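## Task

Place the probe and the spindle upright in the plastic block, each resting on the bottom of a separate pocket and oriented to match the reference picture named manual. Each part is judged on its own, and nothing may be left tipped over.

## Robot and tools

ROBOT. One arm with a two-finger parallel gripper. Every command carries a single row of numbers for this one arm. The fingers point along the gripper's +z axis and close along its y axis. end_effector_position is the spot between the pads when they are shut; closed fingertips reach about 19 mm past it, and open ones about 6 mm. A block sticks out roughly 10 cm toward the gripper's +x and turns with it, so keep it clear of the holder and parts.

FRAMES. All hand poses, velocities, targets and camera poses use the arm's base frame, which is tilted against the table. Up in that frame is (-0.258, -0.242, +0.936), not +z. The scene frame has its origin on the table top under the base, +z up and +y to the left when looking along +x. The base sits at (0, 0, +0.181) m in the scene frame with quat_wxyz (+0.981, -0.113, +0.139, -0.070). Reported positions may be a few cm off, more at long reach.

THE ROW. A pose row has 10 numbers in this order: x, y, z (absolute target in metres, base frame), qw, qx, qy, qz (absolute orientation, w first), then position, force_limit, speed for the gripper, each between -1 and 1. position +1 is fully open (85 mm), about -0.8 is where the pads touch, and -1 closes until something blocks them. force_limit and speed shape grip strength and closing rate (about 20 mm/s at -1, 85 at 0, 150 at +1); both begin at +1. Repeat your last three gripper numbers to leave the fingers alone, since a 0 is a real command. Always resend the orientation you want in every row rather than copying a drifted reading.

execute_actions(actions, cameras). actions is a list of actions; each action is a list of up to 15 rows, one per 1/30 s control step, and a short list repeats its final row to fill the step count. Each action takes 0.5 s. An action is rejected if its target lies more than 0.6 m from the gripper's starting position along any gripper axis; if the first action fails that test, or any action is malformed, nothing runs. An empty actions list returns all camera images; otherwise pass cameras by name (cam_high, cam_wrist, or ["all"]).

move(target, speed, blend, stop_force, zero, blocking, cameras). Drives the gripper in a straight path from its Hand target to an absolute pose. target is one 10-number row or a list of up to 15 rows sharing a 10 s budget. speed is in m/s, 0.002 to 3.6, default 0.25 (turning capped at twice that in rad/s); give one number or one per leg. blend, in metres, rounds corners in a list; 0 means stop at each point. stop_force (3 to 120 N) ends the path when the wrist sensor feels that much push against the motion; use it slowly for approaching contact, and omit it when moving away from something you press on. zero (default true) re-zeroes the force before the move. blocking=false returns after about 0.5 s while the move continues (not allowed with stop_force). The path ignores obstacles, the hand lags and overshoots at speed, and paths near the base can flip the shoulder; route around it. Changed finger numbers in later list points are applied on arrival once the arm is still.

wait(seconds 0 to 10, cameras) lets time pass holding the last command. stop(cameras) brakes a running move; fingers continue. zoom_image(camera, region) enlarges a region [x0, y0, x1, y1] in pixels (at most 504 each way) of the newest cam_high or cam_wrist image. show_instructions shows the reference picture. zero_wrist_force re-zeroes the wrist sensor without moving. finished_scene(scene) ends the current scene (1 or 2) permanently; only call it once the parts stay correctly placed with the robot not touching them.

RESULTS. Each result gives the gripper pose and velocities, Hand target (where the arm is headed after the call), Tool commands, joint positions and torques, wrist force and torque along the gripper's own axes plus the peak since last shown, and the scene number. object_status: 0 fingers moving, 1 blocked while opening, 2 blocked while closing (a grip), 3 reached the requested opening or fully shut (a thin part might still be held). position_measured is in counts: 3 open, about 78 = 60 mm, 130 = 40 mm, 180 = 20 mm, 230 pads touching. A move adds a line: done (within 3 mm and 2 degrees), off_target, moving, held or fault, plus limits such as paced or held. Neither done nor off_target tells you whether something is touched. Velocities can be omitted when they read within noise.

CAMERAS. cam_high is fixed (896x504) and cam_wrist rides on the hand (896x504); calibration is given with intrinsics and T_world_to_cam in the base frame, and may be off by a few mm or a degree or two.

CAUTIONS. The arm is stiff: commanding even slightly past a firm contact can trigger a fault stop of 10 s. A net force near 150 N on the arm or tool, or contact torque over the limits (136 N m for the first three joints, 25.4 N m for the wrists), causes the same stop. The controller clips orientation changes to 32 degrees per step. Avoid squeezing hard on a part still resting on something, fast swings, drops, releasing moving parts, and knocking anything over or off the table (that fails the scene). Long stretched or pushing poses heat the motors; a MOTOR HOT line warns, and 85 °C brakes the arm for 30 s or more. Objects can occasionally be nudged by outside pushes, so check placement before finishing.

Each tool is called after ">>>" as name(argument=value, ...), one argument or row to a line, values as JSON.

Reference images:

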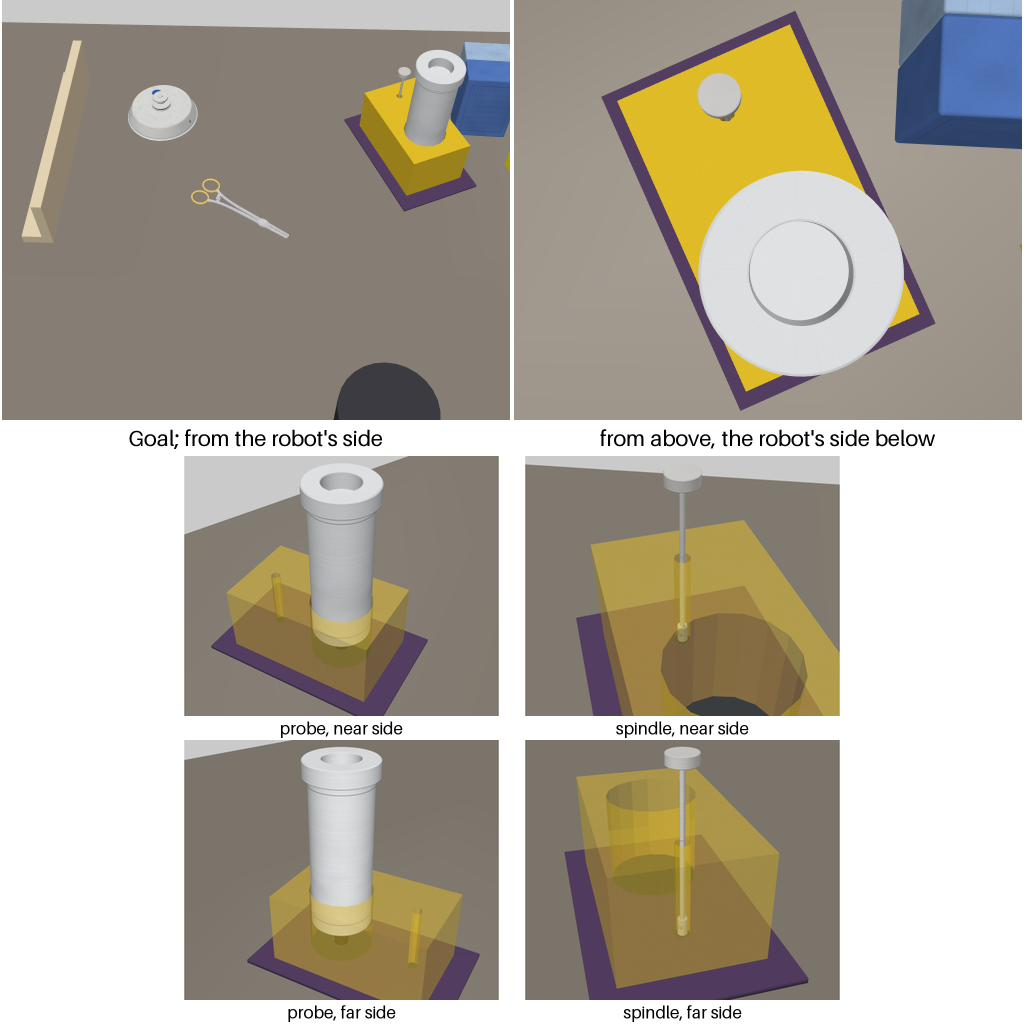

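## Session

>>> execute_actions(
  actions=[],
)

Scene clock: 0.00 s.
end_effector_position=(+0.5347, +0.2594, +0.1594) position_measured=3 object_status=3 end_effector_quat_wxyz=(+0.705, -0.236, -0.659, -0.114)
Joint positions: [0.003 -0.454 0.7 -0.222 -1.064 0.173]
Joint velocities: within noise
Joint torques (N m): no reading
Wrist force (N): no reading
Wrist torque (N m): no reading
Wrist force, peak (N): no reading
Hand target: +0.5347, +0.2594, +0.1594; +0.705, -0.236, -0.659, -0.114
Tool commands: gripper/position=+1.0 gripper/force_limit=+1.0 gripper/speed=+1.0
camera_calibration:
cam_wrist: T_world_to_cam=[[0.492707, 0.849598, -0.188209, -0.443505], [0.180256, -0.311238, -0.93308, 0.152144], [-0.851321, 0.425809, -0.306495, 0.524308], [0, 0, 0, 1]] pos_world=[0.637448, 0.200899, 0.219189]

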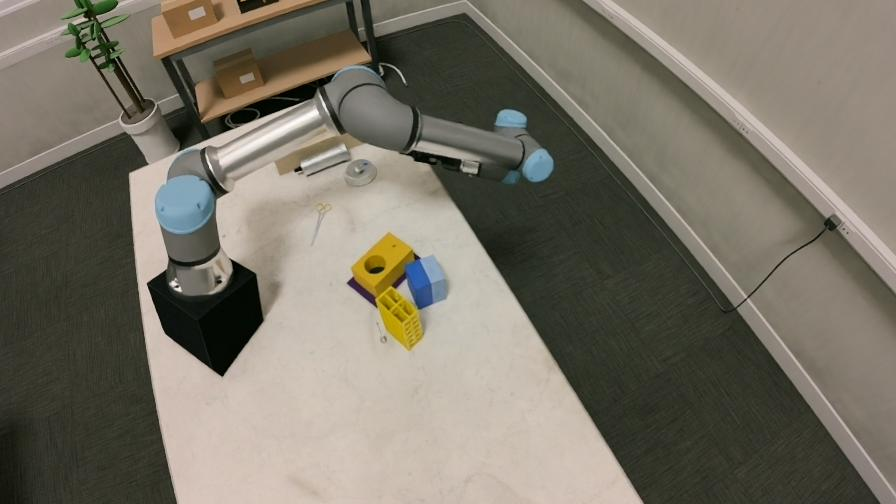

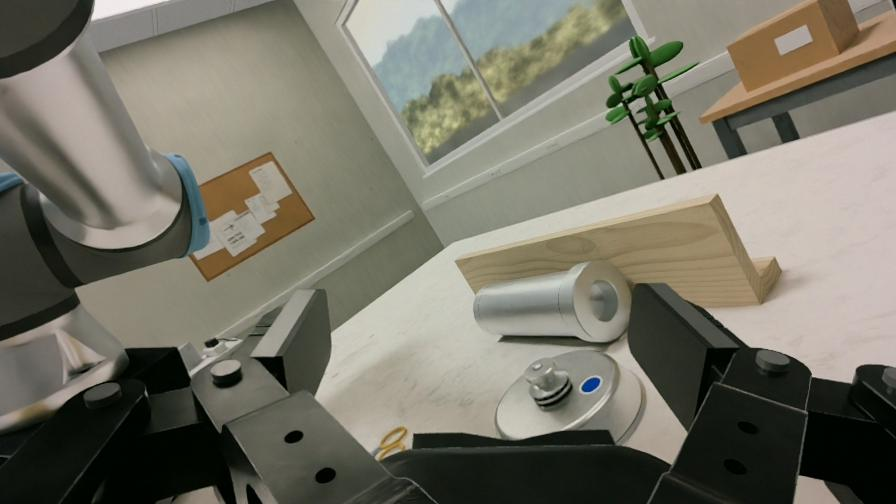

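>>> zoom_image(
  camera="cam_high",
  region=[330, 220, 460, 360],
)

>>> zoom_image(
  camera="cam_high",
  region=[260, 120, 400, 260],
)

Scaled by 3.600 from the camera's 896x504 image, which has a finer 1280x720 frame.

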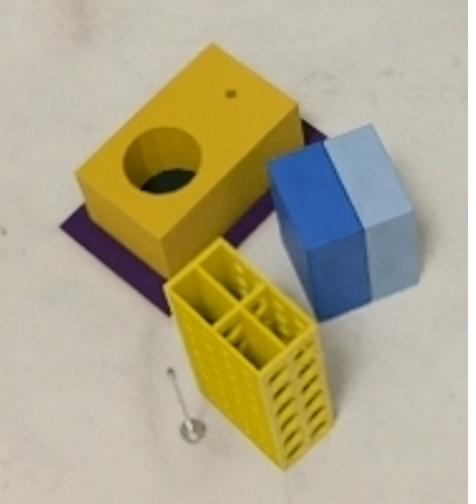

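Scaled by 3.600 from the camera's 896x504 image, which has a finer 1280x720 frame.

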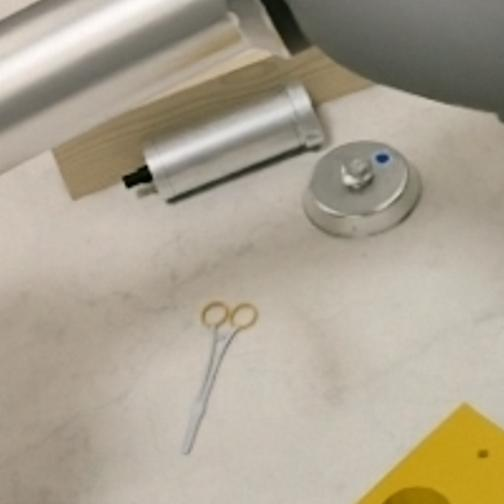

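>>> move(
  target=[
    [0.4861,0.2084,0.3997,-0.1552,0.2130,0.9399,0.2154,1,0,0],
    [0.3879,0.2917,0.4156,-0.0129,0.7634,0.6200,0.1787,1,0,0],
    [0.3544,0.3512,0.4004,-0.113,0.981,0.070,0.139,1,0,0],
  ],
  speed=0.6,
  blend=[0.04,0.04,0],
  cameras=["all"],
)

>>> zoom_image(
  camera="cam_wrist",
  region=[300, 60, 650, 330],
)

>>> zoom_image(
  camera="cam_high",
  region=[260, 120, 400, 220],
)

Scene clock: 44.63 s.
end_effector_position=(+0.3544, +0.3512, +0.4004) position_measured=3 object_status=3 end_effector_quat_wxyz=(-0.113, +0.981, +0.070, +0.139)
Joint positions: [0.454 -1.805 1.726 -1.837 -1.466 3.471]
Joint torques (N m): [11.07 -21.5 -36.3 -4 -3.21 2.2]
Wrist force (N): [-0.8 1.2 -0.9]
Wrist torque (N m): [0.33 0.45 0.12]
Wrist force, peak (N): [1.1 1.1 -1.4]
Hand target: +0.3544, +0.3512, +0.4004; -0.113, +0.981, +0.070, +0.139
Off the commanded pose: 0.000 m, 0 deg.
move: done
camera_calibration:
cam_wrist: T_world_to_cam=[[0.158359, -0.970678, -0.18085, 0.367585], [-0.985215, -0.167465, 0.0361429, 0.4126], [-0.0653692, 0.172453, -0.982846, 0.486788], [0, 0, 0, 1]] pos_world=[0.38011, 0.341955, 0.530003]

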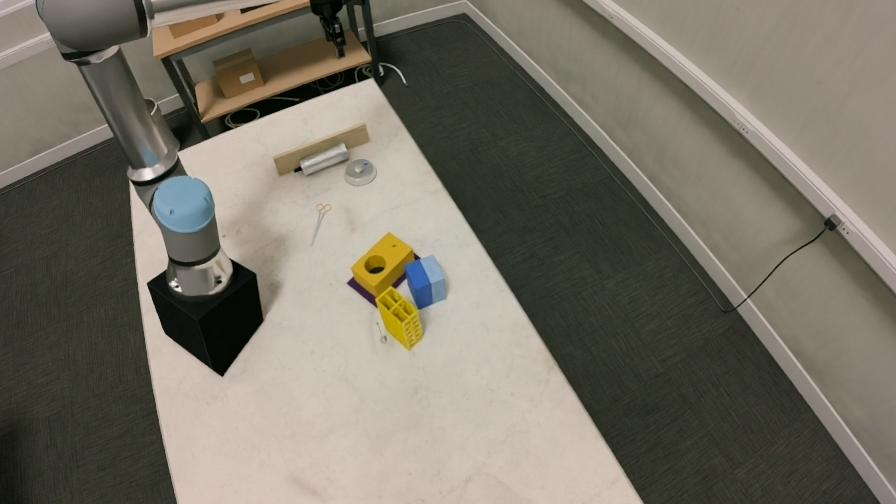

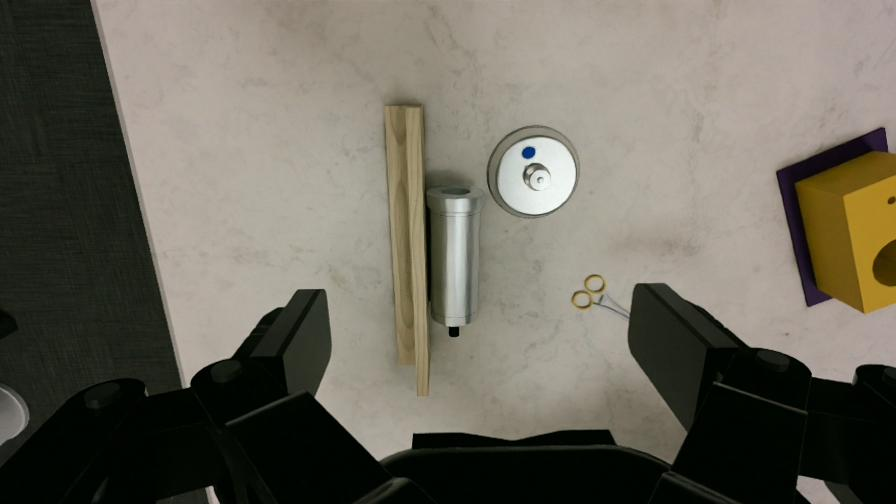

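Scaled by 1.440 from the camera's 896x504 image, which has a finer 1280x720 frame.

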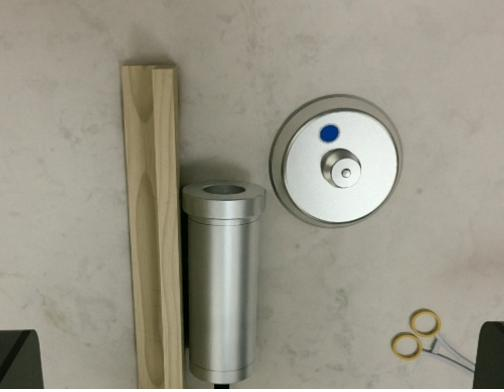

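Scaled by 3.600 from the camera's 896x504 image, which has a finer 1280x720 frame.

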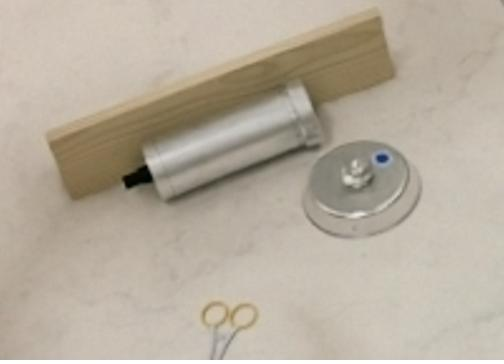

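>>> execute_actions(
  actions=[],
)

Scene clock: 69.63 s.
end_effector_position=(+0.3544, +0.3512, +0.4004) position_measured=3 object_status=3 end_effector_quat_wxyz=(-0.113, +0.981, +0.070, +0.139)
Joint positions: [0.454 -1.805 1.726 -1.837 -1.467 3.472]
Joint velocities: within noise
Joint torques (N m): [9.67 -21.72 -37.52 -4.02 -3.3 2.58]
Wrist force (N): [-0.6 1.1 -0.8]
Wrist torque (N m): [0.31 0.42 0.12]
Wrist force, peak (N): [-0.9 1.2 -1.2]
Hand target: +0.3544, +0.3512, +0.4004; -0.113, +0.981, +0.070, +0.139
Tool commands: gripper/position=+1.0 gripper/force_limit=+0.0 gripper/speed=+0.0
Off the commanded pose: 0.000 m, 0 deg.
camera_calibration:
cam_wrist: T_world_to_cam=[[0.157977, -0.970743, -0.180835, 0.367745], [-0.985276, -0.167089, 0.0362171, 0.412456], [-0.0653731, 0.172451, -0.982846, 0.48679], [0, 0, 0, 1]] pos_world=[0.380111, 0.341955, 0.530003]

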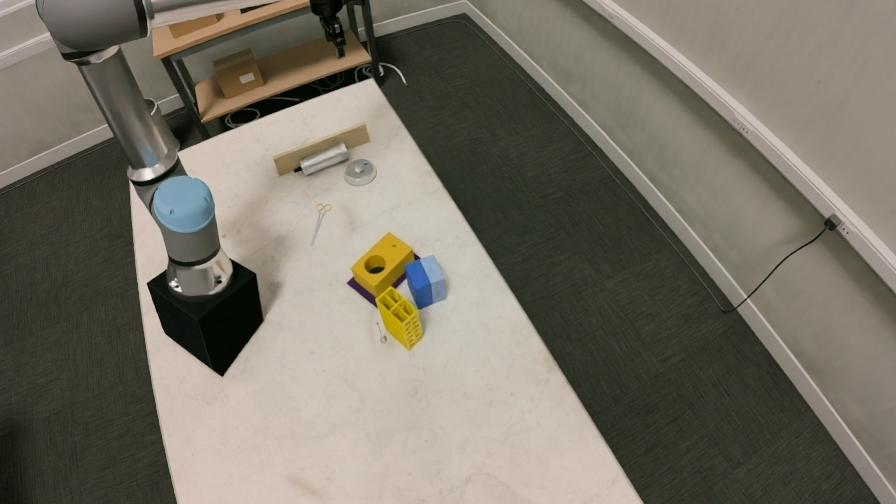

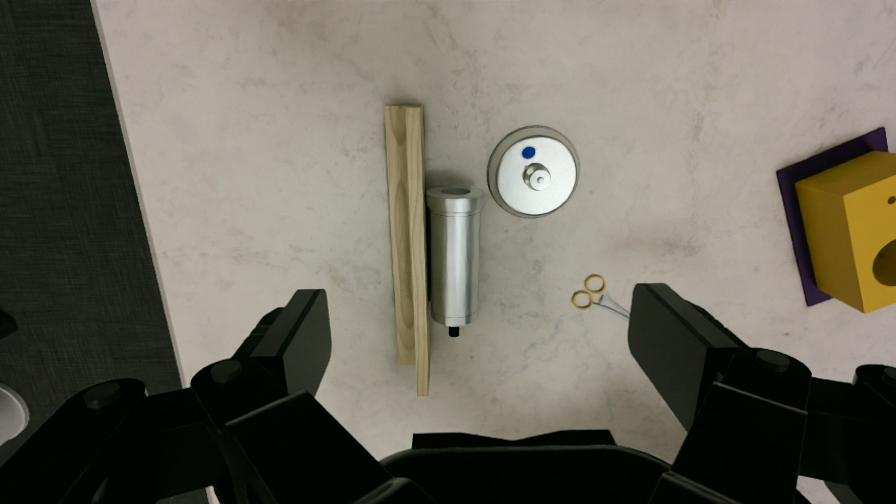

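>>> zoom_image(
  camera="cam_wrist",
  region=[370, 90, 610, 410],
)

>>> zoom_image(
  camera="cam_high",
  region=[260, 110, 400, 190],
)

>>> zoom_image(
  camera="cam_high",
  region=[330, 220, 470, 360],
)

Scaled by 1.575 from the camera's 896x504 image, which has a finer 1280x720 frame.

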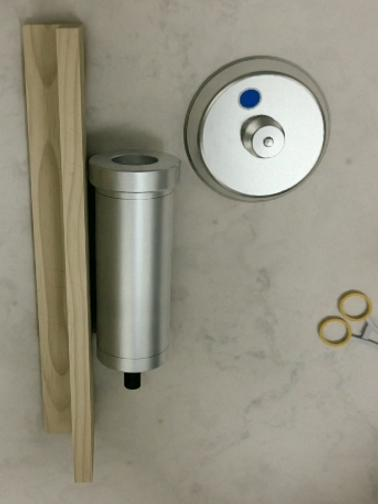

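Scaled by 3.600 from the camera's 896x504 image, which has a finer 1280x720 frame.

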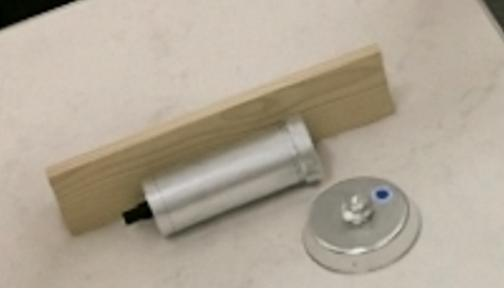

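Scaled by 3.600 from the camera's 896x504 image, which has a finer 1280x720 frame.

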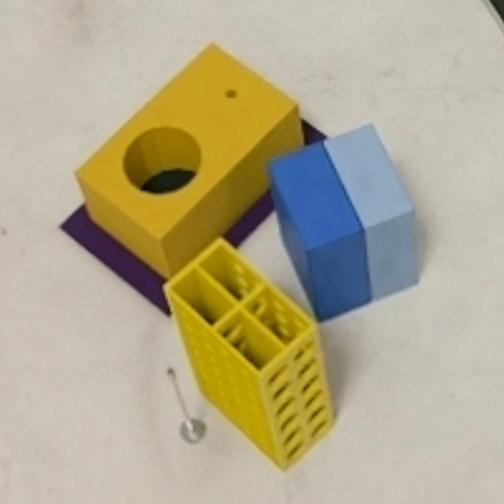

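>>> move(
  target=[
    [0.2188,0.3824,0.1361,-0.113,0.981,0.070,0.139,-0.334,0,0],
    [0.2342,0.3968,0.0800,-0.113,0.981,0.070,0.139,-0.334,0,0],
  ],
  blend=0.03,
  speed=0.35,
  cameras=["cam_wrist"],
)

Scene clock: 133.47 s.
end_effector_position=(+0.2341, +0.3967, +0.0800) position_measured=171 object_status=3 end_effector_quat_wxyz=(-0.113, +0.981, +0.070, +0.139)
Joint positions: [0.742 -1.555 2.434 -2.81 -1.566 3.741]
Joint torques (N m): [11.74 -18.23 -17.73 -4.02 -3.1 2.64]
Wrist force (N): [-1.1 1.4 -0.7]
Wrist torque (N m): [0.34 0.50 0.12]
Wrist force, peak (N): [-2.4 1.1 -1.0]
Hand target: +0.2342, +0.3968, +0.0800; -0.113, +0.981, +0.070, +0.139
Off the commanded pose: 0.000 m, 0 deg.
move: done
camera_calibration:
cam_wrist: T_world_to_cam=[[0.157953, -0.970777, -0.180675, 0.372965], [-0.985267, -0.167094, 0.0364504, 0.313085], [-0.0655749, 0.172255, -0.982867, 0.156308], [0, 0, 0, 1]] pos_world=[0.259811, 0.387456, 0.209603]
Images, in order (width x height): cam_wrist 896x504.

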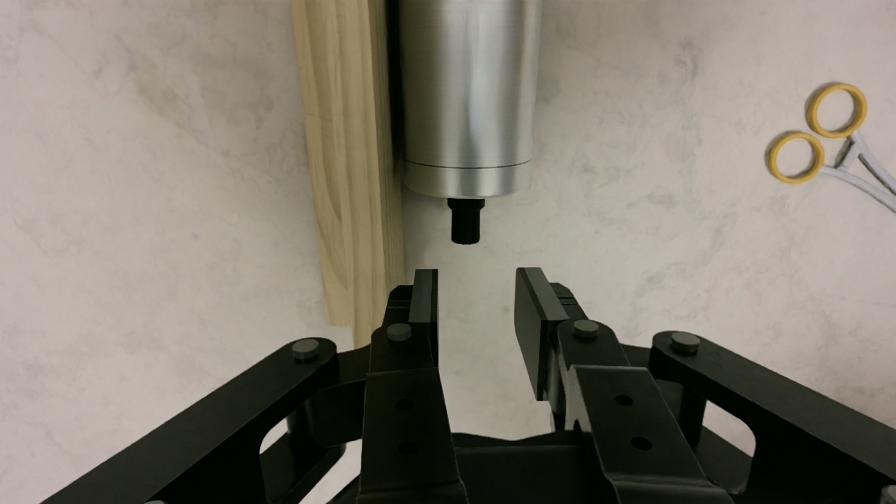

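>>> move(
  target=[0.2514,0.4130,0.0173,-0.113,0.981,0.070,0.139,-0.334,0,0],
  speed=0.06,
  stop_force=6,
  cameras=["cam_wrist"],
)

Scene clock: 160.10 s.
end_effector_position=(+0.2460, +0.4079, +0.0350) position_measured=171 object_status=3 end_effector_quat_wxyz=(-0.112, +0.982, +0.070, +0.138)
Joint positions: [0.742 -1.387 2.435 -2.976 -1.566 3.742]
Joint torques (N m): [4.9 -26.4 -6.9 -2.91 -0.31 -0.07]
Wrist force (N): [-0.7 1.2 -0.8]
Wrist torque (N m): [0.32 0.43 0.13]
Wrist force, peak (N): [-50.4 58.3 -154.0]
Hand target: +0.2460, +0.4079, +0.0350; -0.112, +0.982, +0.070, +0.138
Tool commands: gripper/position=-0.333333 gripper/force_limit=+0.003922 gripper/speed=+0.003922
Off the commanded pose: 0.019 m, 0 deg.
FORCE FAULT: contact force on the arm reached its limit, and the arm stopped for 10 seconds. The contact can be on any part of the arm, not only on its tool. That time counts as 20 of the actions that you can send in this scene. The arm's remaining commands of this call were not run. The arm's target is now where it stood when the stop ended, not its last command. The arm accepts commands again.
move: fault
camera_calibration:
cam_wrist: T_world_to_cam=[[0.157827, -0.970971, -0.179737, 0.373835], [-0.985186, -0.167196, 0.0381331, 0.328285], [-0.0670775, 0.171056, -0.982975, 0.111732], [0, 0, 0, 1]] pos_world=[0.271915, 0.398759, 0.164503]
Images, in order (width x height): cam_wrist 896x504.

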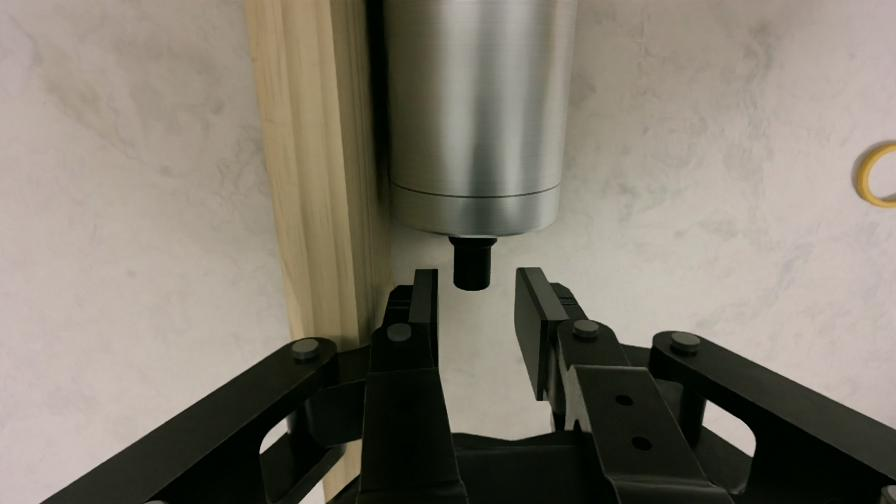

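>>> move(
  target=[
    [0.2342,0.3968,0.0800,-0.113,0.981,0.070,0.139,-0.419,0,0],
    [0.2351,0.3969,0.0803,-0.2149,0.9638,0.0841,0.1309,-0.419,0,0],
    [0.2454,0.4065,0.0429,-0.2149,0.9638,0.0841,0.1309,-0.419,0,0],
  ],
  speed=[0.2,0.2,0.1],
  blend=[0.01,0.005,0],
  cameras=["cam_wrist"],
)

Scene clock: 179.30 s.
end_effector_position=(+0.2454, +0.4065, +0.0430) position_measured=182 object_status=3 end_effector_quat_wxyz=(-0.215, +0.964, +0.084, +0.131)
Joint positions: [0.607 -1.398 2.545 -3.173 -1.334 3.63]
Joint torques (N m): [11.41 -18.9 -17.36 -4.43 2.75 2.7]
Wrist force (N): [-0.9 0.9 -0.8]
Wrist torque (N m): [0.24 0.42 0.08]
Wrist force, peak (N): [-1.1 0.8 -1.7]
Hand target: +0.2454, +0.4065, +0.0429; -0.215, +0.964, +0.084, +0.131
Off the commanded pose: 0.000 m, 0 deg.
move: done
camera_calibration:
cam_wrist: T_world_to_cam=[[0.208646, -0.904345, -0.372326, 0.342738], [-0.972577, -0.231872, 0.0181767, 0.351161], [-0.10277, 0.358323, -0.927924, 0.0501504], [0, 0, 0, 1]] pos_world=[0.275174, 0.373408, 0.167763]
Images, in order (width x height): cam_wrist 896x504.

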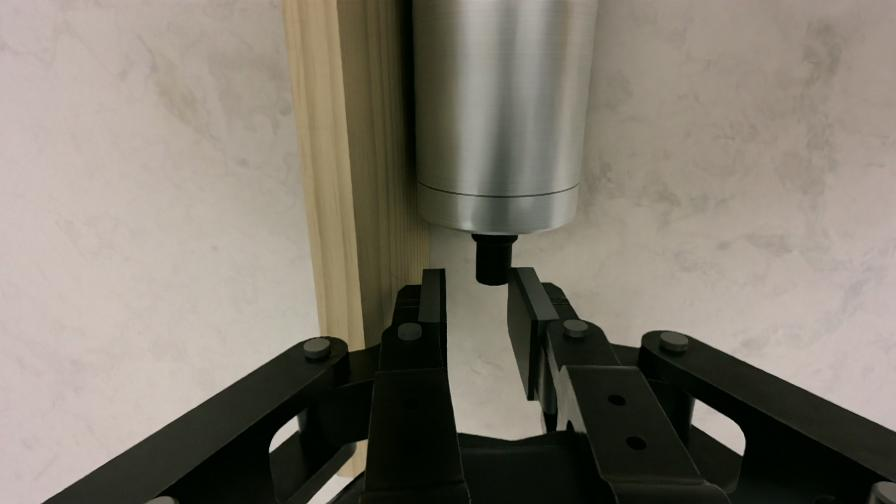

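>>> move(
  target=[0.2523,0.4131,0.0176,-0.2149,0.9638,0.0841,0.1309,-0.419,0,0],
  speed=0.025,
  stop_force=4,
  cameras=["cam_wrist"],
)

Scene clock: 186.33 s.
end_effector_position=(+0.2503, +0.4111, +0.0250) position_measured=182 object_status=3 end_effector_quat_wxyz=(-0.215, +0.964, +0.084, +0.131)
Joint positions: [0.611 -1.317 2.537 -3.246 -1.335 3.633]
Joint torques (N m): [-2.69 -30.59 8.23 -1.42 2.87 -2.42]
Wrist force (N): [-0.2 3.1 -1.8]
Wrist torque (N m): [0.31 0.45 0.09]
Wrist force, peak (N): [-20.2 24.1 -78.8]
Hand target: +0.2503, +0.4111, +0.0250; -0.215, +0.964, +0.084, +0.131
Off the commanded pose: 0.008 m, 0 deg.
move: contact
camera_calibration:
cam_wrist: T_world_to_cam=[[0.208579, -0.90438, -0.37228, 0.339289], [-0.972569, -0.231883, 0.018407, 0.357312], [-0.102972, 0.358228, -0.927938, 0.032362], [0, 0, 0, 1]] pos_world=[0.280075, 0.378108, 0.149763]
Images, in order (width x height): cam_wrist 896x504.

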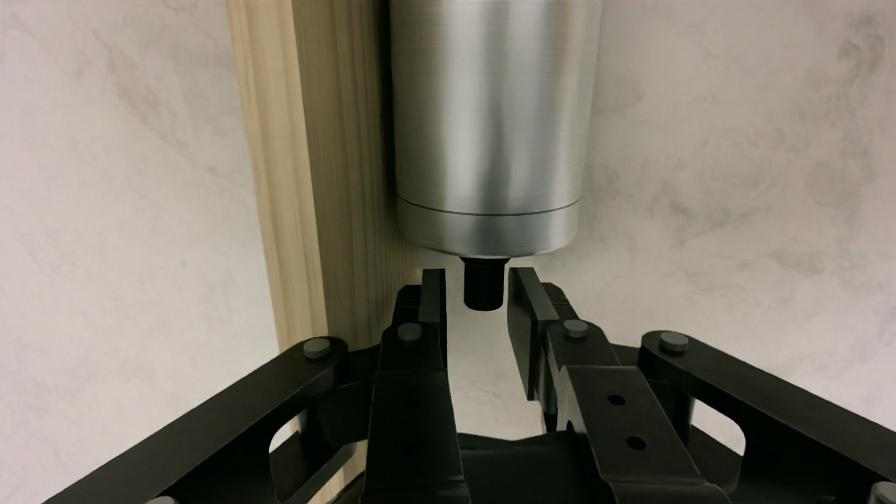

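>>> move(
  target=[
    [0.2358,0.3930,0.0795,-0.2149,0.9638,0.0841,0.1309,-0.419,0,0],
    [0.2358,0.3930,0.0795,-0.3630,0.9183,0.1036,0.1162,-0.419,0,0],
    [0.2440,0.4009,0.0495,-0.3630,0.9183,0.1036,0.1162,-0.419,0,0],
  ],
  speed=[0.15,0.25,0.1],
  blend=[0.01,0.005,0],
  cameras=["cam_wrist"],
)

>>> move(
  target=[0.2526,0.4088,0.0182,-0.3630,0.9183,0.1036,0.1162,-0.419,0,0],
  speed=0.02,
  stop_force=4,
  cameras=["cam_wrist"],
)

Scene clock: 204.57 s.
end_effector_position=(+0.2440, +0.4009, +0.0495) position_measured=182 object_status=3 end_effector_quat_wxyz=(-0.363, +0.919, +0.104, +0.116)
Joint positions: [0.368 -1.291 2.684 -3.453 -0.933 3.449]
Joint torques (N m): [9.96 -17.25 -11.57 -4.15 3.26 2.53]
Wrist force (N): [-1.0 0.4 -0.2]
Wrist torque (N m): [0.08 0.44 0.00]
Wrist force, peak (N): [-0.6 3.0 -3.0]
Hand target: +0.2440, +0.4009, +0.0495; -0.363, +0.919, +0.104, +0.116
Off the commanded pose: 0.000 m, 0 deg.
move: done
camera_calibration:
cam_wrist: T_world_to_cam=[[0.266892, -0.732032, -0.626815, 0.269703], [-0.947645, -0.317666, -0.0325095, 0.379231], [-0.17532, 0.602675, -0.77849, -0.0295913], [0, 0, 0, 1]] pos_world=[0.282207, 0.335734, 0.158346]
Images, in order (width x height): cam_wrist 896x504.

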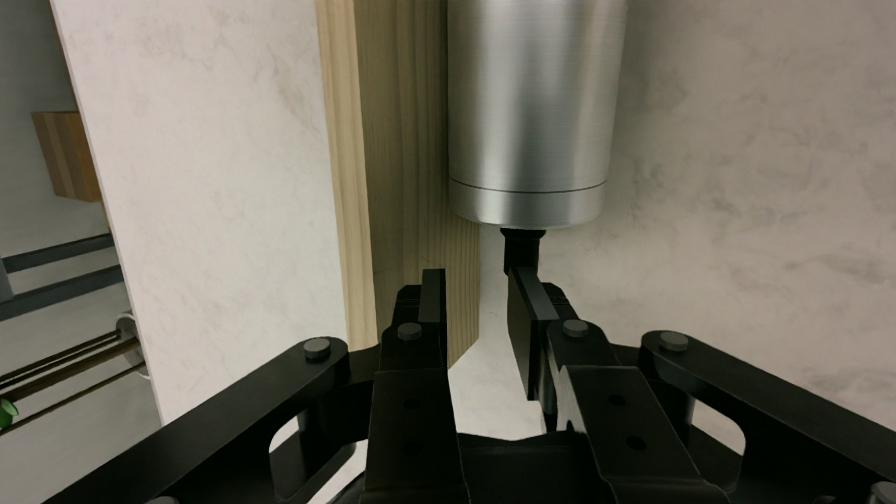

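Scene clock: 207.30 s.
end_effector_position=(+0.2526, +0.4088, +0.0182) position_measured=182 object_status=3 end_effector_quat_wxyz=(-0.363, +0.919, +0.104, +0.116)
Joint positions: [0.383 -1.118 2.652 -3.604 -0.94 3.466]
Joint torques (N m): [9.06 -21.17 -10.17 -4.23 -2.1 2.43]
Wrist force (N): [-1.3 0.2 -0.5]
Wrist torque (N m): [0.05 0.48 -0.01]
Wrist force, peak (N): [-1.5 -0.3 -6.5]
Hand target: +0.2526, +0.4088, +0.0182; -0.363, +0.919, +0.104, +0.116
Off the commanded pose: 0.000 m, 0 deg.
move: done
camera_calibration:
cam_wrist: T_world_to_cam=[[0.266838, -0.731978, -0.626902, 0.253579], [-0.947678, -0.317561, -0.032587, 0.388856], [-0.175227, 0.602796, -0.778417, -0.0572893], [0, 0, 0, 1]] pos_world=[0.290807, 0.343634, 0.127046]
Images, in order (width x height): cam_wrist 896x504.

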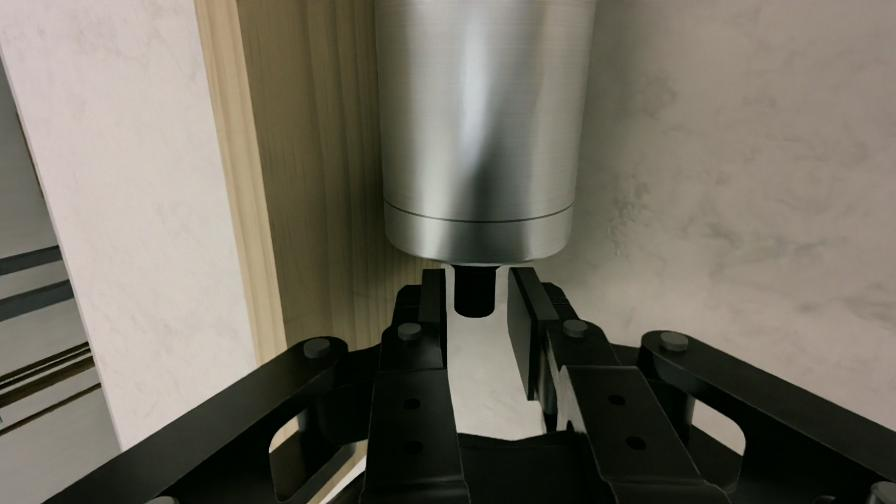

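>>> move(
  target=[
    [0.2526,0.4088,0.0182,-0.3630,0.9183,0.1036,0.1162,-1,-1,-1],
    [0.1907,0.4019,-0.0006,-0.3630,0.9183,0.1036,0.1162,-1,-1,-1],
    [0.2008,0.3440,-0.0127,-0.3630,0.9183,0.1036,0.1162,-1,-1,-1],
  ],
  speed=[0.1,0.05,0.05],
  blend=[0,0.01,0],
  cameras=["cam_wrist","cam_high"],
)

Scene clock: 216.67 s.
end_effector_position=(+0.1952, +0.3761, -0.0059) position_measured=194 object_status=2 end_effector_quat_wxyz=(-0.362, +0.919, +0.103, +0.116)
Joint positions: [0.344 -0.927 2.827 -3.943 -0.924 3.423]
Joint torques (N m): [6.29 -31.27 -4.69 -1.84 -2.07 2.51]
Wrist force (N): [-3.1 1.6 0.7]
Wrist torque (N m): [0.11 0.45 -0.09]
Wrist force, peak (N): [-2.5 -2.9 -4.0]
Hand target: +0.1951, +0.3762, -0.0059; -0.362, +0.919, +0.103, +0.116
Off the commanded pose: 0.033 m, 0 deg.
move: held (a check stopped the path); path passed 2 of 3 targets; limits=held
pose unreachable: on one or more control steps of this call, first in action 0 (counted from 0), an arm could not follow its commanded pose, so it was not sent that pose on those steps. It may still have moved: this result reports where it is.
cause: moving toward the commanded pose would bring two parts of the arm too close to each other (joints 3 (elbow) and 4 (wrist 1) lie between them).
camera_calibration:
cam_wrist: T_world_to_cam=[[0.265773, -0.733187, -0.62594, 0.230482], [-0.948011, -0.316664, -0.0316028, 0.322928], [-0.175042, 0.601798, -0.77923, -0.0661255], [0, 0, 0, 1]] pos_world=[0.233309, 0.31104, 0.102946]

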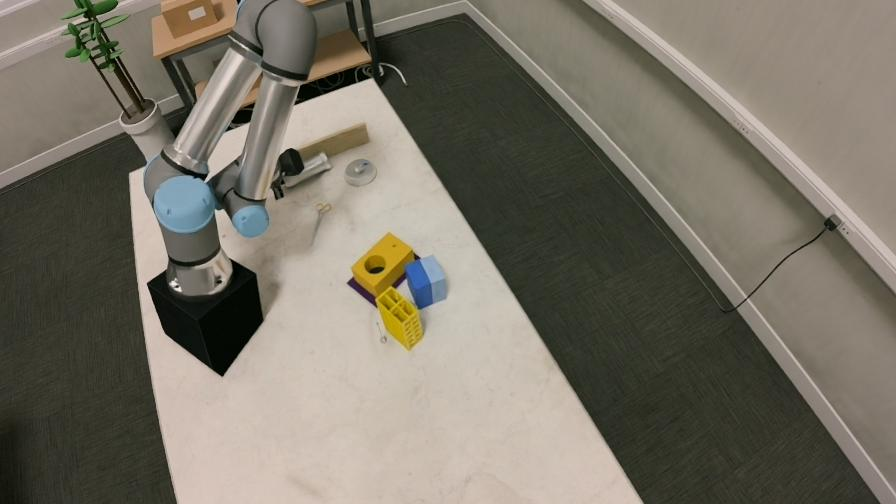

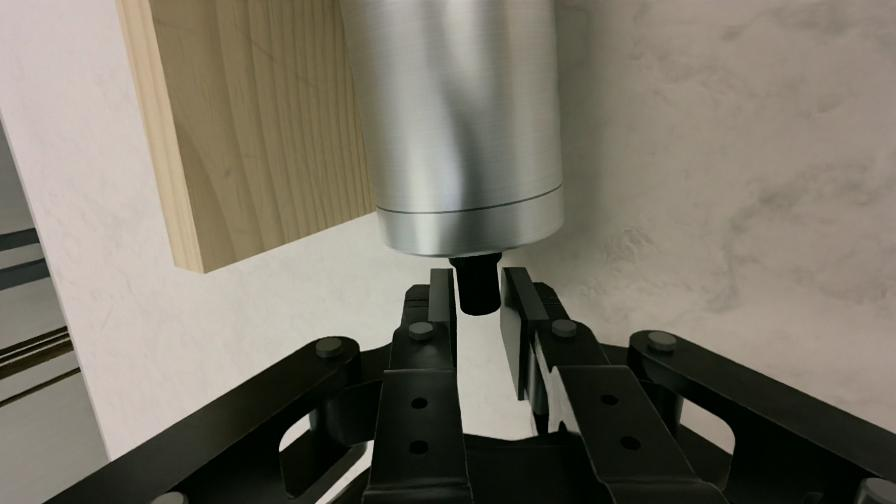

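>>> move(
  target=[
    [0.1952,0.3761,-0.0059,-0.3630,0.9183,0.1036,0.1162,-0.3,0,0],
    [0.1930,0.3813,-0.0054,-0.113,0.981,0.070,0.139,-0.3,0,0],
  ],
  speed=0.15,
  cameras=["cam_wrist"],
)

Scene clock: 235.93 s.
end_effector_position=(+0.1930, +0.3813, -0.0054) position_measured=167 object_status=3 end_effector_quat_wxyz=(-0.113, +0.981, +0.070, +0.139)
Joint positions: [0.794 -1.319 2.586 -3.198 -1.585 3.79]
Joint torques (N m): [11.77 -30.99 -15.38 -1.7 -3.38 2.61]
Wrist force (N): [-0.9 1.3 -1.0]
Wrist torque (N m): [0.34 0.45 0.11]
Wrist force, peak (N): [-3.9 1.1 -0.5]
Hand target: +0.1930, +0.3813, -0.0054; -0.113, +0.981, +0.070, +0.139
Off the commanded pose: 0.000 m, 0 deg.
move: done
camera_calibration:
cam_wrist: T_world_to_cam=[[0.158059, -0.970696, -0.181014, 0.348969], [-0.98527, -0.167158, 0.0360691, 0.273184], [-0.0652701, 0.172647, -0.982819, 0.0721281], [0, 0, 0, 1]] pos_world=[0.21871, 0.371955, 0.124204]
Images, in order (width x height): cam_wrist 896x504.

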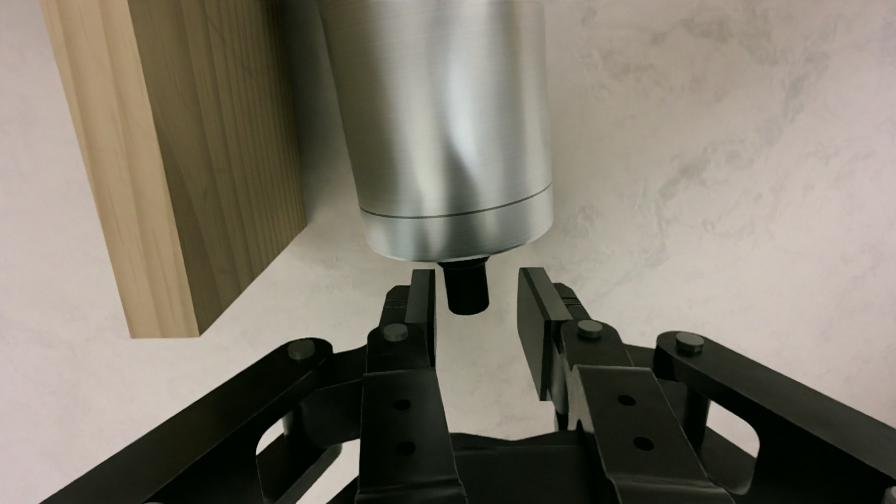

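>>> move(
  target=[
    [0.1930,0.3813,-0.0054,-0.113,0.981,0.070,0.139,-1,-1,-1],
    [0.2070,0.3317,-0.0143,-0.113,0.981,0.070,0.139,-1,-1,-1],
  ],
  speed=[0.1,0.05],
  cameras=["cam_wrist"],
)

Scene clock: 243.57 s.
end_effector_position=(+0.2070, +0.3318, -0.0143) position_measured=194 object_status=2 end_effector_quat_wxyz=(-0.113, +0.981, +0.070, +0.139)
Joint positions: [0.636 -1.331 2.698 -3.296 -1.529 3.643]
Joint torques (N m): [-3.03 -28.13 12.95 -4.44 1.81 -2.62]
Wrist force (N): [-2.8 1.4 -1.0]
Wrist torque (N m): [0.39 0.46 0.19]
Wrist force, peak (N): [-0.4 -2.1 -6.4]
Hand target: +0.2070, +0.3317, -0.0143; -0.113, +0.981, +0.070, +0.139
Off the commanded pose: 0.000 m, 0 deg.
move: done
camera_calibration:
cam_wrist: T_world_to_cam=[[0.157984, -0.97076, -0.18074, 0.297199], [-0.985275, -0.167092, 0.0362334, 0.279003], [-0.0653743, 0.172355, -0.982863, 0.0729466], [0, 0, 0, 1]] pos_world=[0.232711, 0.322556, 0.115303]
Images, in order (width x height): cam_wrist 896x504.

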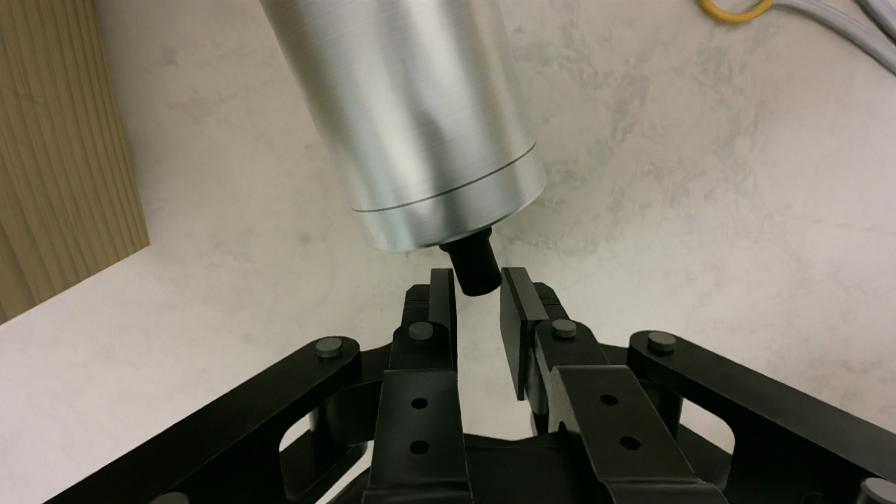

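>>> move(
  target=[0.2306,0.2803,-0.0211,-0.113,0.981,0.070,0.139,-1,-1,-1],
  speed=0.05,
  cameras=["cam_high"],
)

Scene clock: 252.07 s.
end_effector_position=(+0.2306, +0.2804, -0.0211) position_measured=194 object_status=2 end_effector_quat_wxyz=(-0.113, +0.981, +0.070, +0.139)
Joint positions: [0.416 -1.334 2.79 -3.368 -1.454 3.435]
Joint torques (N m): [-4.26 -14.46 13.91 -4.26 2.34 -2.46]
Wrist force (N): [-0.9 1.3 -0.9]
Wrist torque (N m): [0.35 0.46 0.22]
Wrist force, peak (N): [-5.9 0.3 -1.8]
Hand target: +0.2306, +0.2803, -0.0211; -0.113, +0.981, +0.070, +0.139
Off the commanded pose: 0.000 m, 0 deg.
move: done
Images, in order (width x height): cam_high 896x504.

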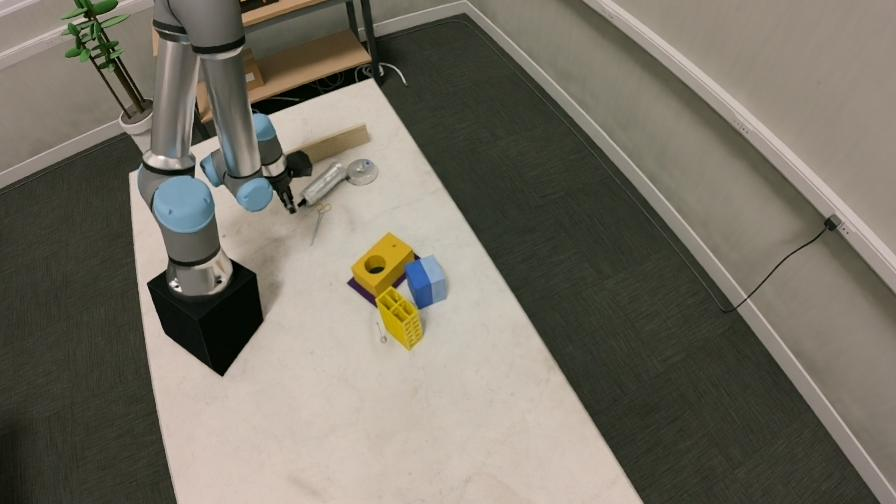

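>>> move(
  target=[
    [0.2306,0.2803,-0.0211,-0.113,0.981,0.070,0.139,-0.2,0,0],
    [0.2049,0.2562,0.0725,-0.113,0.981,0.070,0.139,-0.2,0,0],
    [0.1776,0.2528,0.3265,-0.113,0.981,0.070,0.139,1,0,0],
  ],
  speed=[0.1,0.2,0.5],
  blend=[0,0.02,0],
  cameras=["cam_wrist"],
)

Scene clock: 261.80 s.
end_effector_position=(+0.2250, +0.2758, -0.0052) position_measured=154 object_status=3 end_effector_quat_wxyz=(-0.114, +0.981, +0.069, +0.143)
Joint positions: [0.407 -1.445 2.806 -3.28 -1.451 3.429]
Joint torques (N m): [10.74 -10.36 -13.14 -4.45 -3.13 2.65]
Wrist force (N): [-0.7 1.1 -0.6]
Wrist torque (N m): [0.31 0.42 0.12]
Wrist force, peak (N): [0.7 0.4 -5.4]
Hand target: +0.2250, +0.2758, -0.0052; -0.114, +0.981, +0.069, +0.143
Tool commands: gripper/position=-0.2 gripper/force_limit=+0.0 gripper/speed=+0.0
Off the commanded pose: 0.336 m, 0 deg.
move: held (a check stopped the path); path passed 1 of 3 targets; target 3's new numbers were not sent; limits=held
pose unreachable: on one or more control steps of this call, first in action 0 (counted from 0), an arm could not follow its commanded pose, so it was not sent that pose on those steps. It may still have moved: this result reports where it is.
cause: moving toward the commanded pose would bring two parts of the arm too close to each other (joints 3 (elbow) and 4 (wrist 1) lie between them).
camera_calibration:
cam_wrist: T_world_to_cam=[[0.157898, -0.970341, -0.183046, 0.241523], [-0.985723, -0.165866, 0.0289724, 0.286748], [-0.0584741, 0.175858, -0.982677, 0.0902613], [0, 0, 0, 1]] pos_world=[0.249796, 0.266049, 0.1246]
Images, in order (width x height): cam_wrist 896x504.

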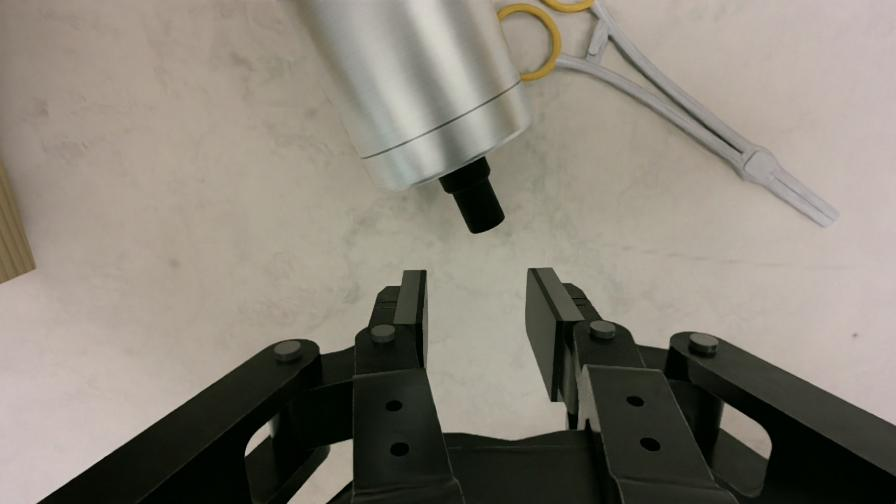

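>>> move(
  target=[
    [0.196,0.3047,0.0798,-0.113,0.981,0.070,0.139,-0.2,0,0],
    [0.1821,0.2829,0.3355,-0.113,0.981,0.070,0.139,-0.2,0,0],
  ],
  speed=[0.2,0.5],
  blend=[0.02,0],
  cameras=["cam_wrist"],
)

Scene clock: 271.87 s.
end_effector_position=(+0.1821, +0.2829, +0.3355) position_measured=154 object_status=3 end_effector_quat_wxyz=(-0.113, +0.981, +0.070, +0.139)
Joint positions: [0.524 -2.264 2.131 -1.79 -1.49 3.537]
Joint torques (N m): [-4.05 -1.18 -37.05 -1.35 2.3 -2.32]
Wrist force (N): [-0.7 1.4 -0.9]
Wrist torque (N m): [0.36 0.43 0.22]
Wrist force, peak (N): [-0.2 0.5 -2.9]
Hand target: +0.1821, +0.2829, +0.3355; -0.113, +0.981, +0.070, +0.139
Off the commanded pose: 0.000 m, 0 deg.
move: done
camera_calibration:
cam_wrist: T_world_to_cam=[[0.157904, -0.970764, -0.180786, 0.316941], [-0.985308, -0.166963, 0.0359413, 0.233633], [-0.0650752, 0.172455, -0.982866, 0.423457], [0, 0, 0, 1]] pos_world=[0.20771, 0.273656, 0.465103]
Images, in order (width x height): cam_wrist 896x504.

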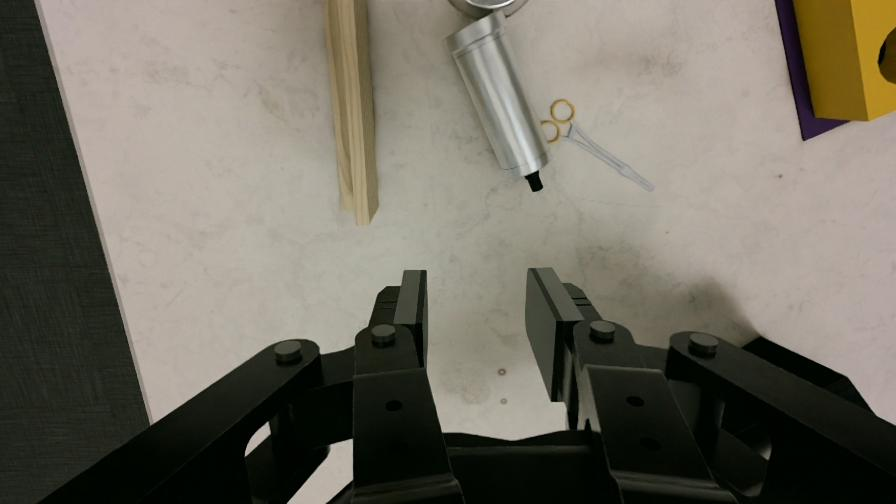

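>>> move(
  target=[0.3055,0.3089,0.1304,-0.0330,0.9583,0.2824,-0.0071,0.75,0,0],
  speed=0.4,
  cameras=["cam_wrist"],
)

Scene clock: 300.97 s.
end_effector_position=(+0.3054, +0.3089, +0.1305) position_measured=35 object_status=3 end_effector_quat_wxyz=(-0.033, +0.959, +0.282, -0.007)
Joint positions: [0.437 -1.639 2.172 -2.1 -1.503 3.005]
Joint torques (N m): [10.51 -18.46 -29.86 -3.21 -3.29 -2.51]
Wrist force (N): [-1.3 1.4 -0.9]
Wrist torque (N m): [0.33 0.54 0.23]
Wrist force, peak (N): [-1.7 0.9 -2.8]
Hand target: +0.3055, +0.3089, +0.1304; -0.033, +0.959, +0.283, -0.007
Off the commanded pose: 0.000 m, 0 deg.
move: done
camera_calibration:
cam_wrist: T_world_to_cam=[[0.537731, -0.842021, -0.042955, 0.111785], [-0.790139, -0.521063, 0.32276, 0.379203], [-0.294153, -0.139617, -0.945506, 0.386998], [0, 0, 0, 1]] pos_world=[0.353349, 0.345746, 0.248319]
Images, in order (width x height): cam_wrist 896x504.

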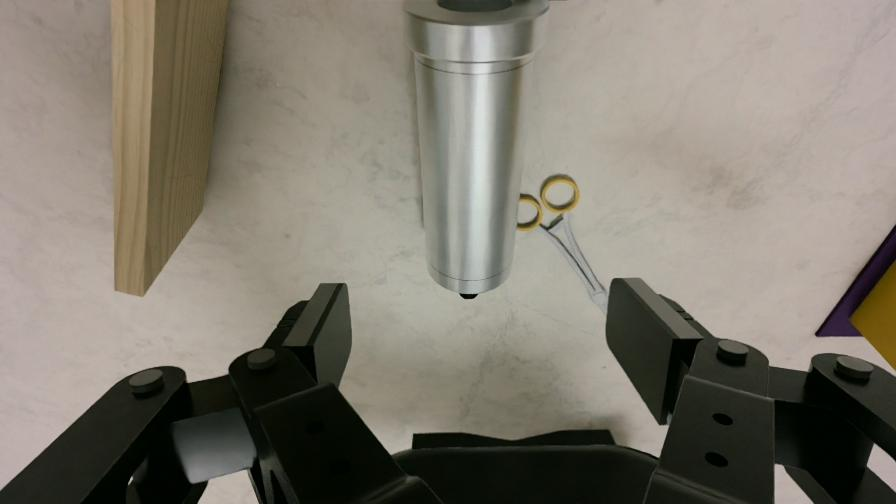

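>>> move(
  target=[
    [0.3076,0.3055,0.1301,-0.0330,0.9583,0.2824,-0.0071,0.75,0,0],
    [0.3341,0.3304,0.0337,-0.0330,0.9583,0.2824,-0.0071,0.75,0,0],
    [0.3392,0.3352,0.0150,-0.0330,0.9583,0.2824,-0.0071,0.75,0,0],
  ],
  speed=[0.1,0.1,0.03],
  stop_force=6,
  blend=0.003,
  cameras=["cam_wrist"],
)

Scene clock: 318.43 s.
end_effector_position=(+0.3392, +0.3352, +0.0150) position_measured=35 object_status=3 end_effector_quat_wxyz=(-0.033, +0.959, +0.283, -0.007)
Joint positions: [0.458 -1.323 2.205 -2.45 -1.503 3.026]
Joint torques (N m): [8.21 -27.01 -21.72 -3.1 -2.99 2.56]
Wrist force (N): [-0.9 1.7 -0.6]
Wrist torque (N m): [0.37 0.48 0.12]
Wrist force, peak (N): [-1.6 1.7 -1.1]
Hand target: +0.3392, +0.3352, +0.0150; -0.033, +0.959, +0.283, -0.007
Off the commanded pose: 0.000 m, 0 deg.
move: done; blend cut to 0.002 m at target 1
camera_calibration:
cam_wrist: T_world_to_cam=[[0.537861, -0.84194, -0.0429186, 0.110793], [-0.790052, -0.521168, 0.322802, 0.456944], [-0.294148, -0.139715, -0.945493, 0.291452], [0, 0, 0, 1]] pos_world=[0.387149, 0.372146, 0.132819]
Images, in order (width x height): cam_wrist 896x504.

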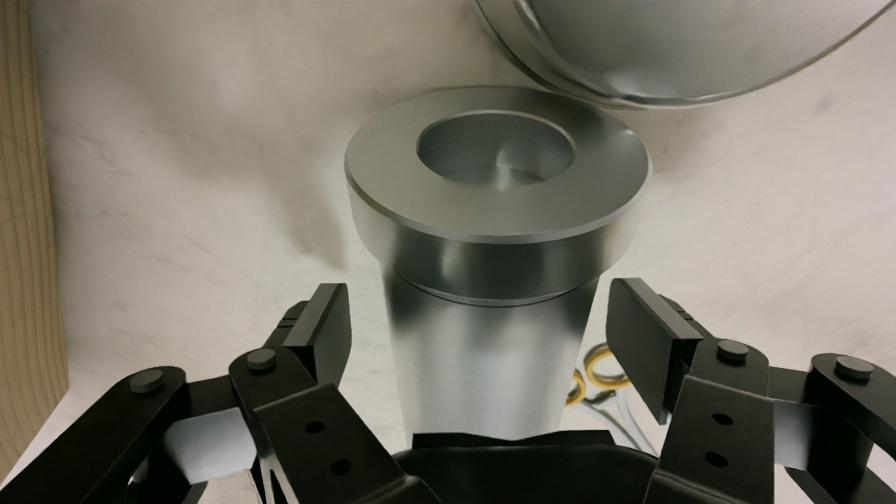

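>>> move(
  target=[
    [0.3392,0.3352,0.0150,-0.0330,0.9583,0.2824,-0.0071,-1,-0.2,-1],
    [0.3341,0.3304,0.0337,-0.0330,0.9583,0.2824,-0.0071,-1,-0.2,-1],
  ],
  speed=[0.1,0.05],
)

Scene clock: 335.83 s.
end_effector_position=(+0.3341, +0.3304, +0.0336) position_measured=104 object_status=2 end_effector_quat_wxyz=(-0.033, +0.959, +0.283, -0.007)
Joint positions: [0.454 -1.378 2.208 -2.398 -1.503 3.022]
Joint torques (N m): [-4.15 -40.66 0.91 -0.44 2.31 -2.78]
Wrist force (N): [3.5 1.5 9.1]
Wrist torque (N m): [0.34 0.46 0.23]
Wrist force, peak (N): [-11.3 4.6 -21.3]
Hand target: +0.3341, +0.3304, +0.0337; -0.033, +0.959, +0.283, -0.007
Off the commanded pose: 0.000 m, 0 deg.
move: done


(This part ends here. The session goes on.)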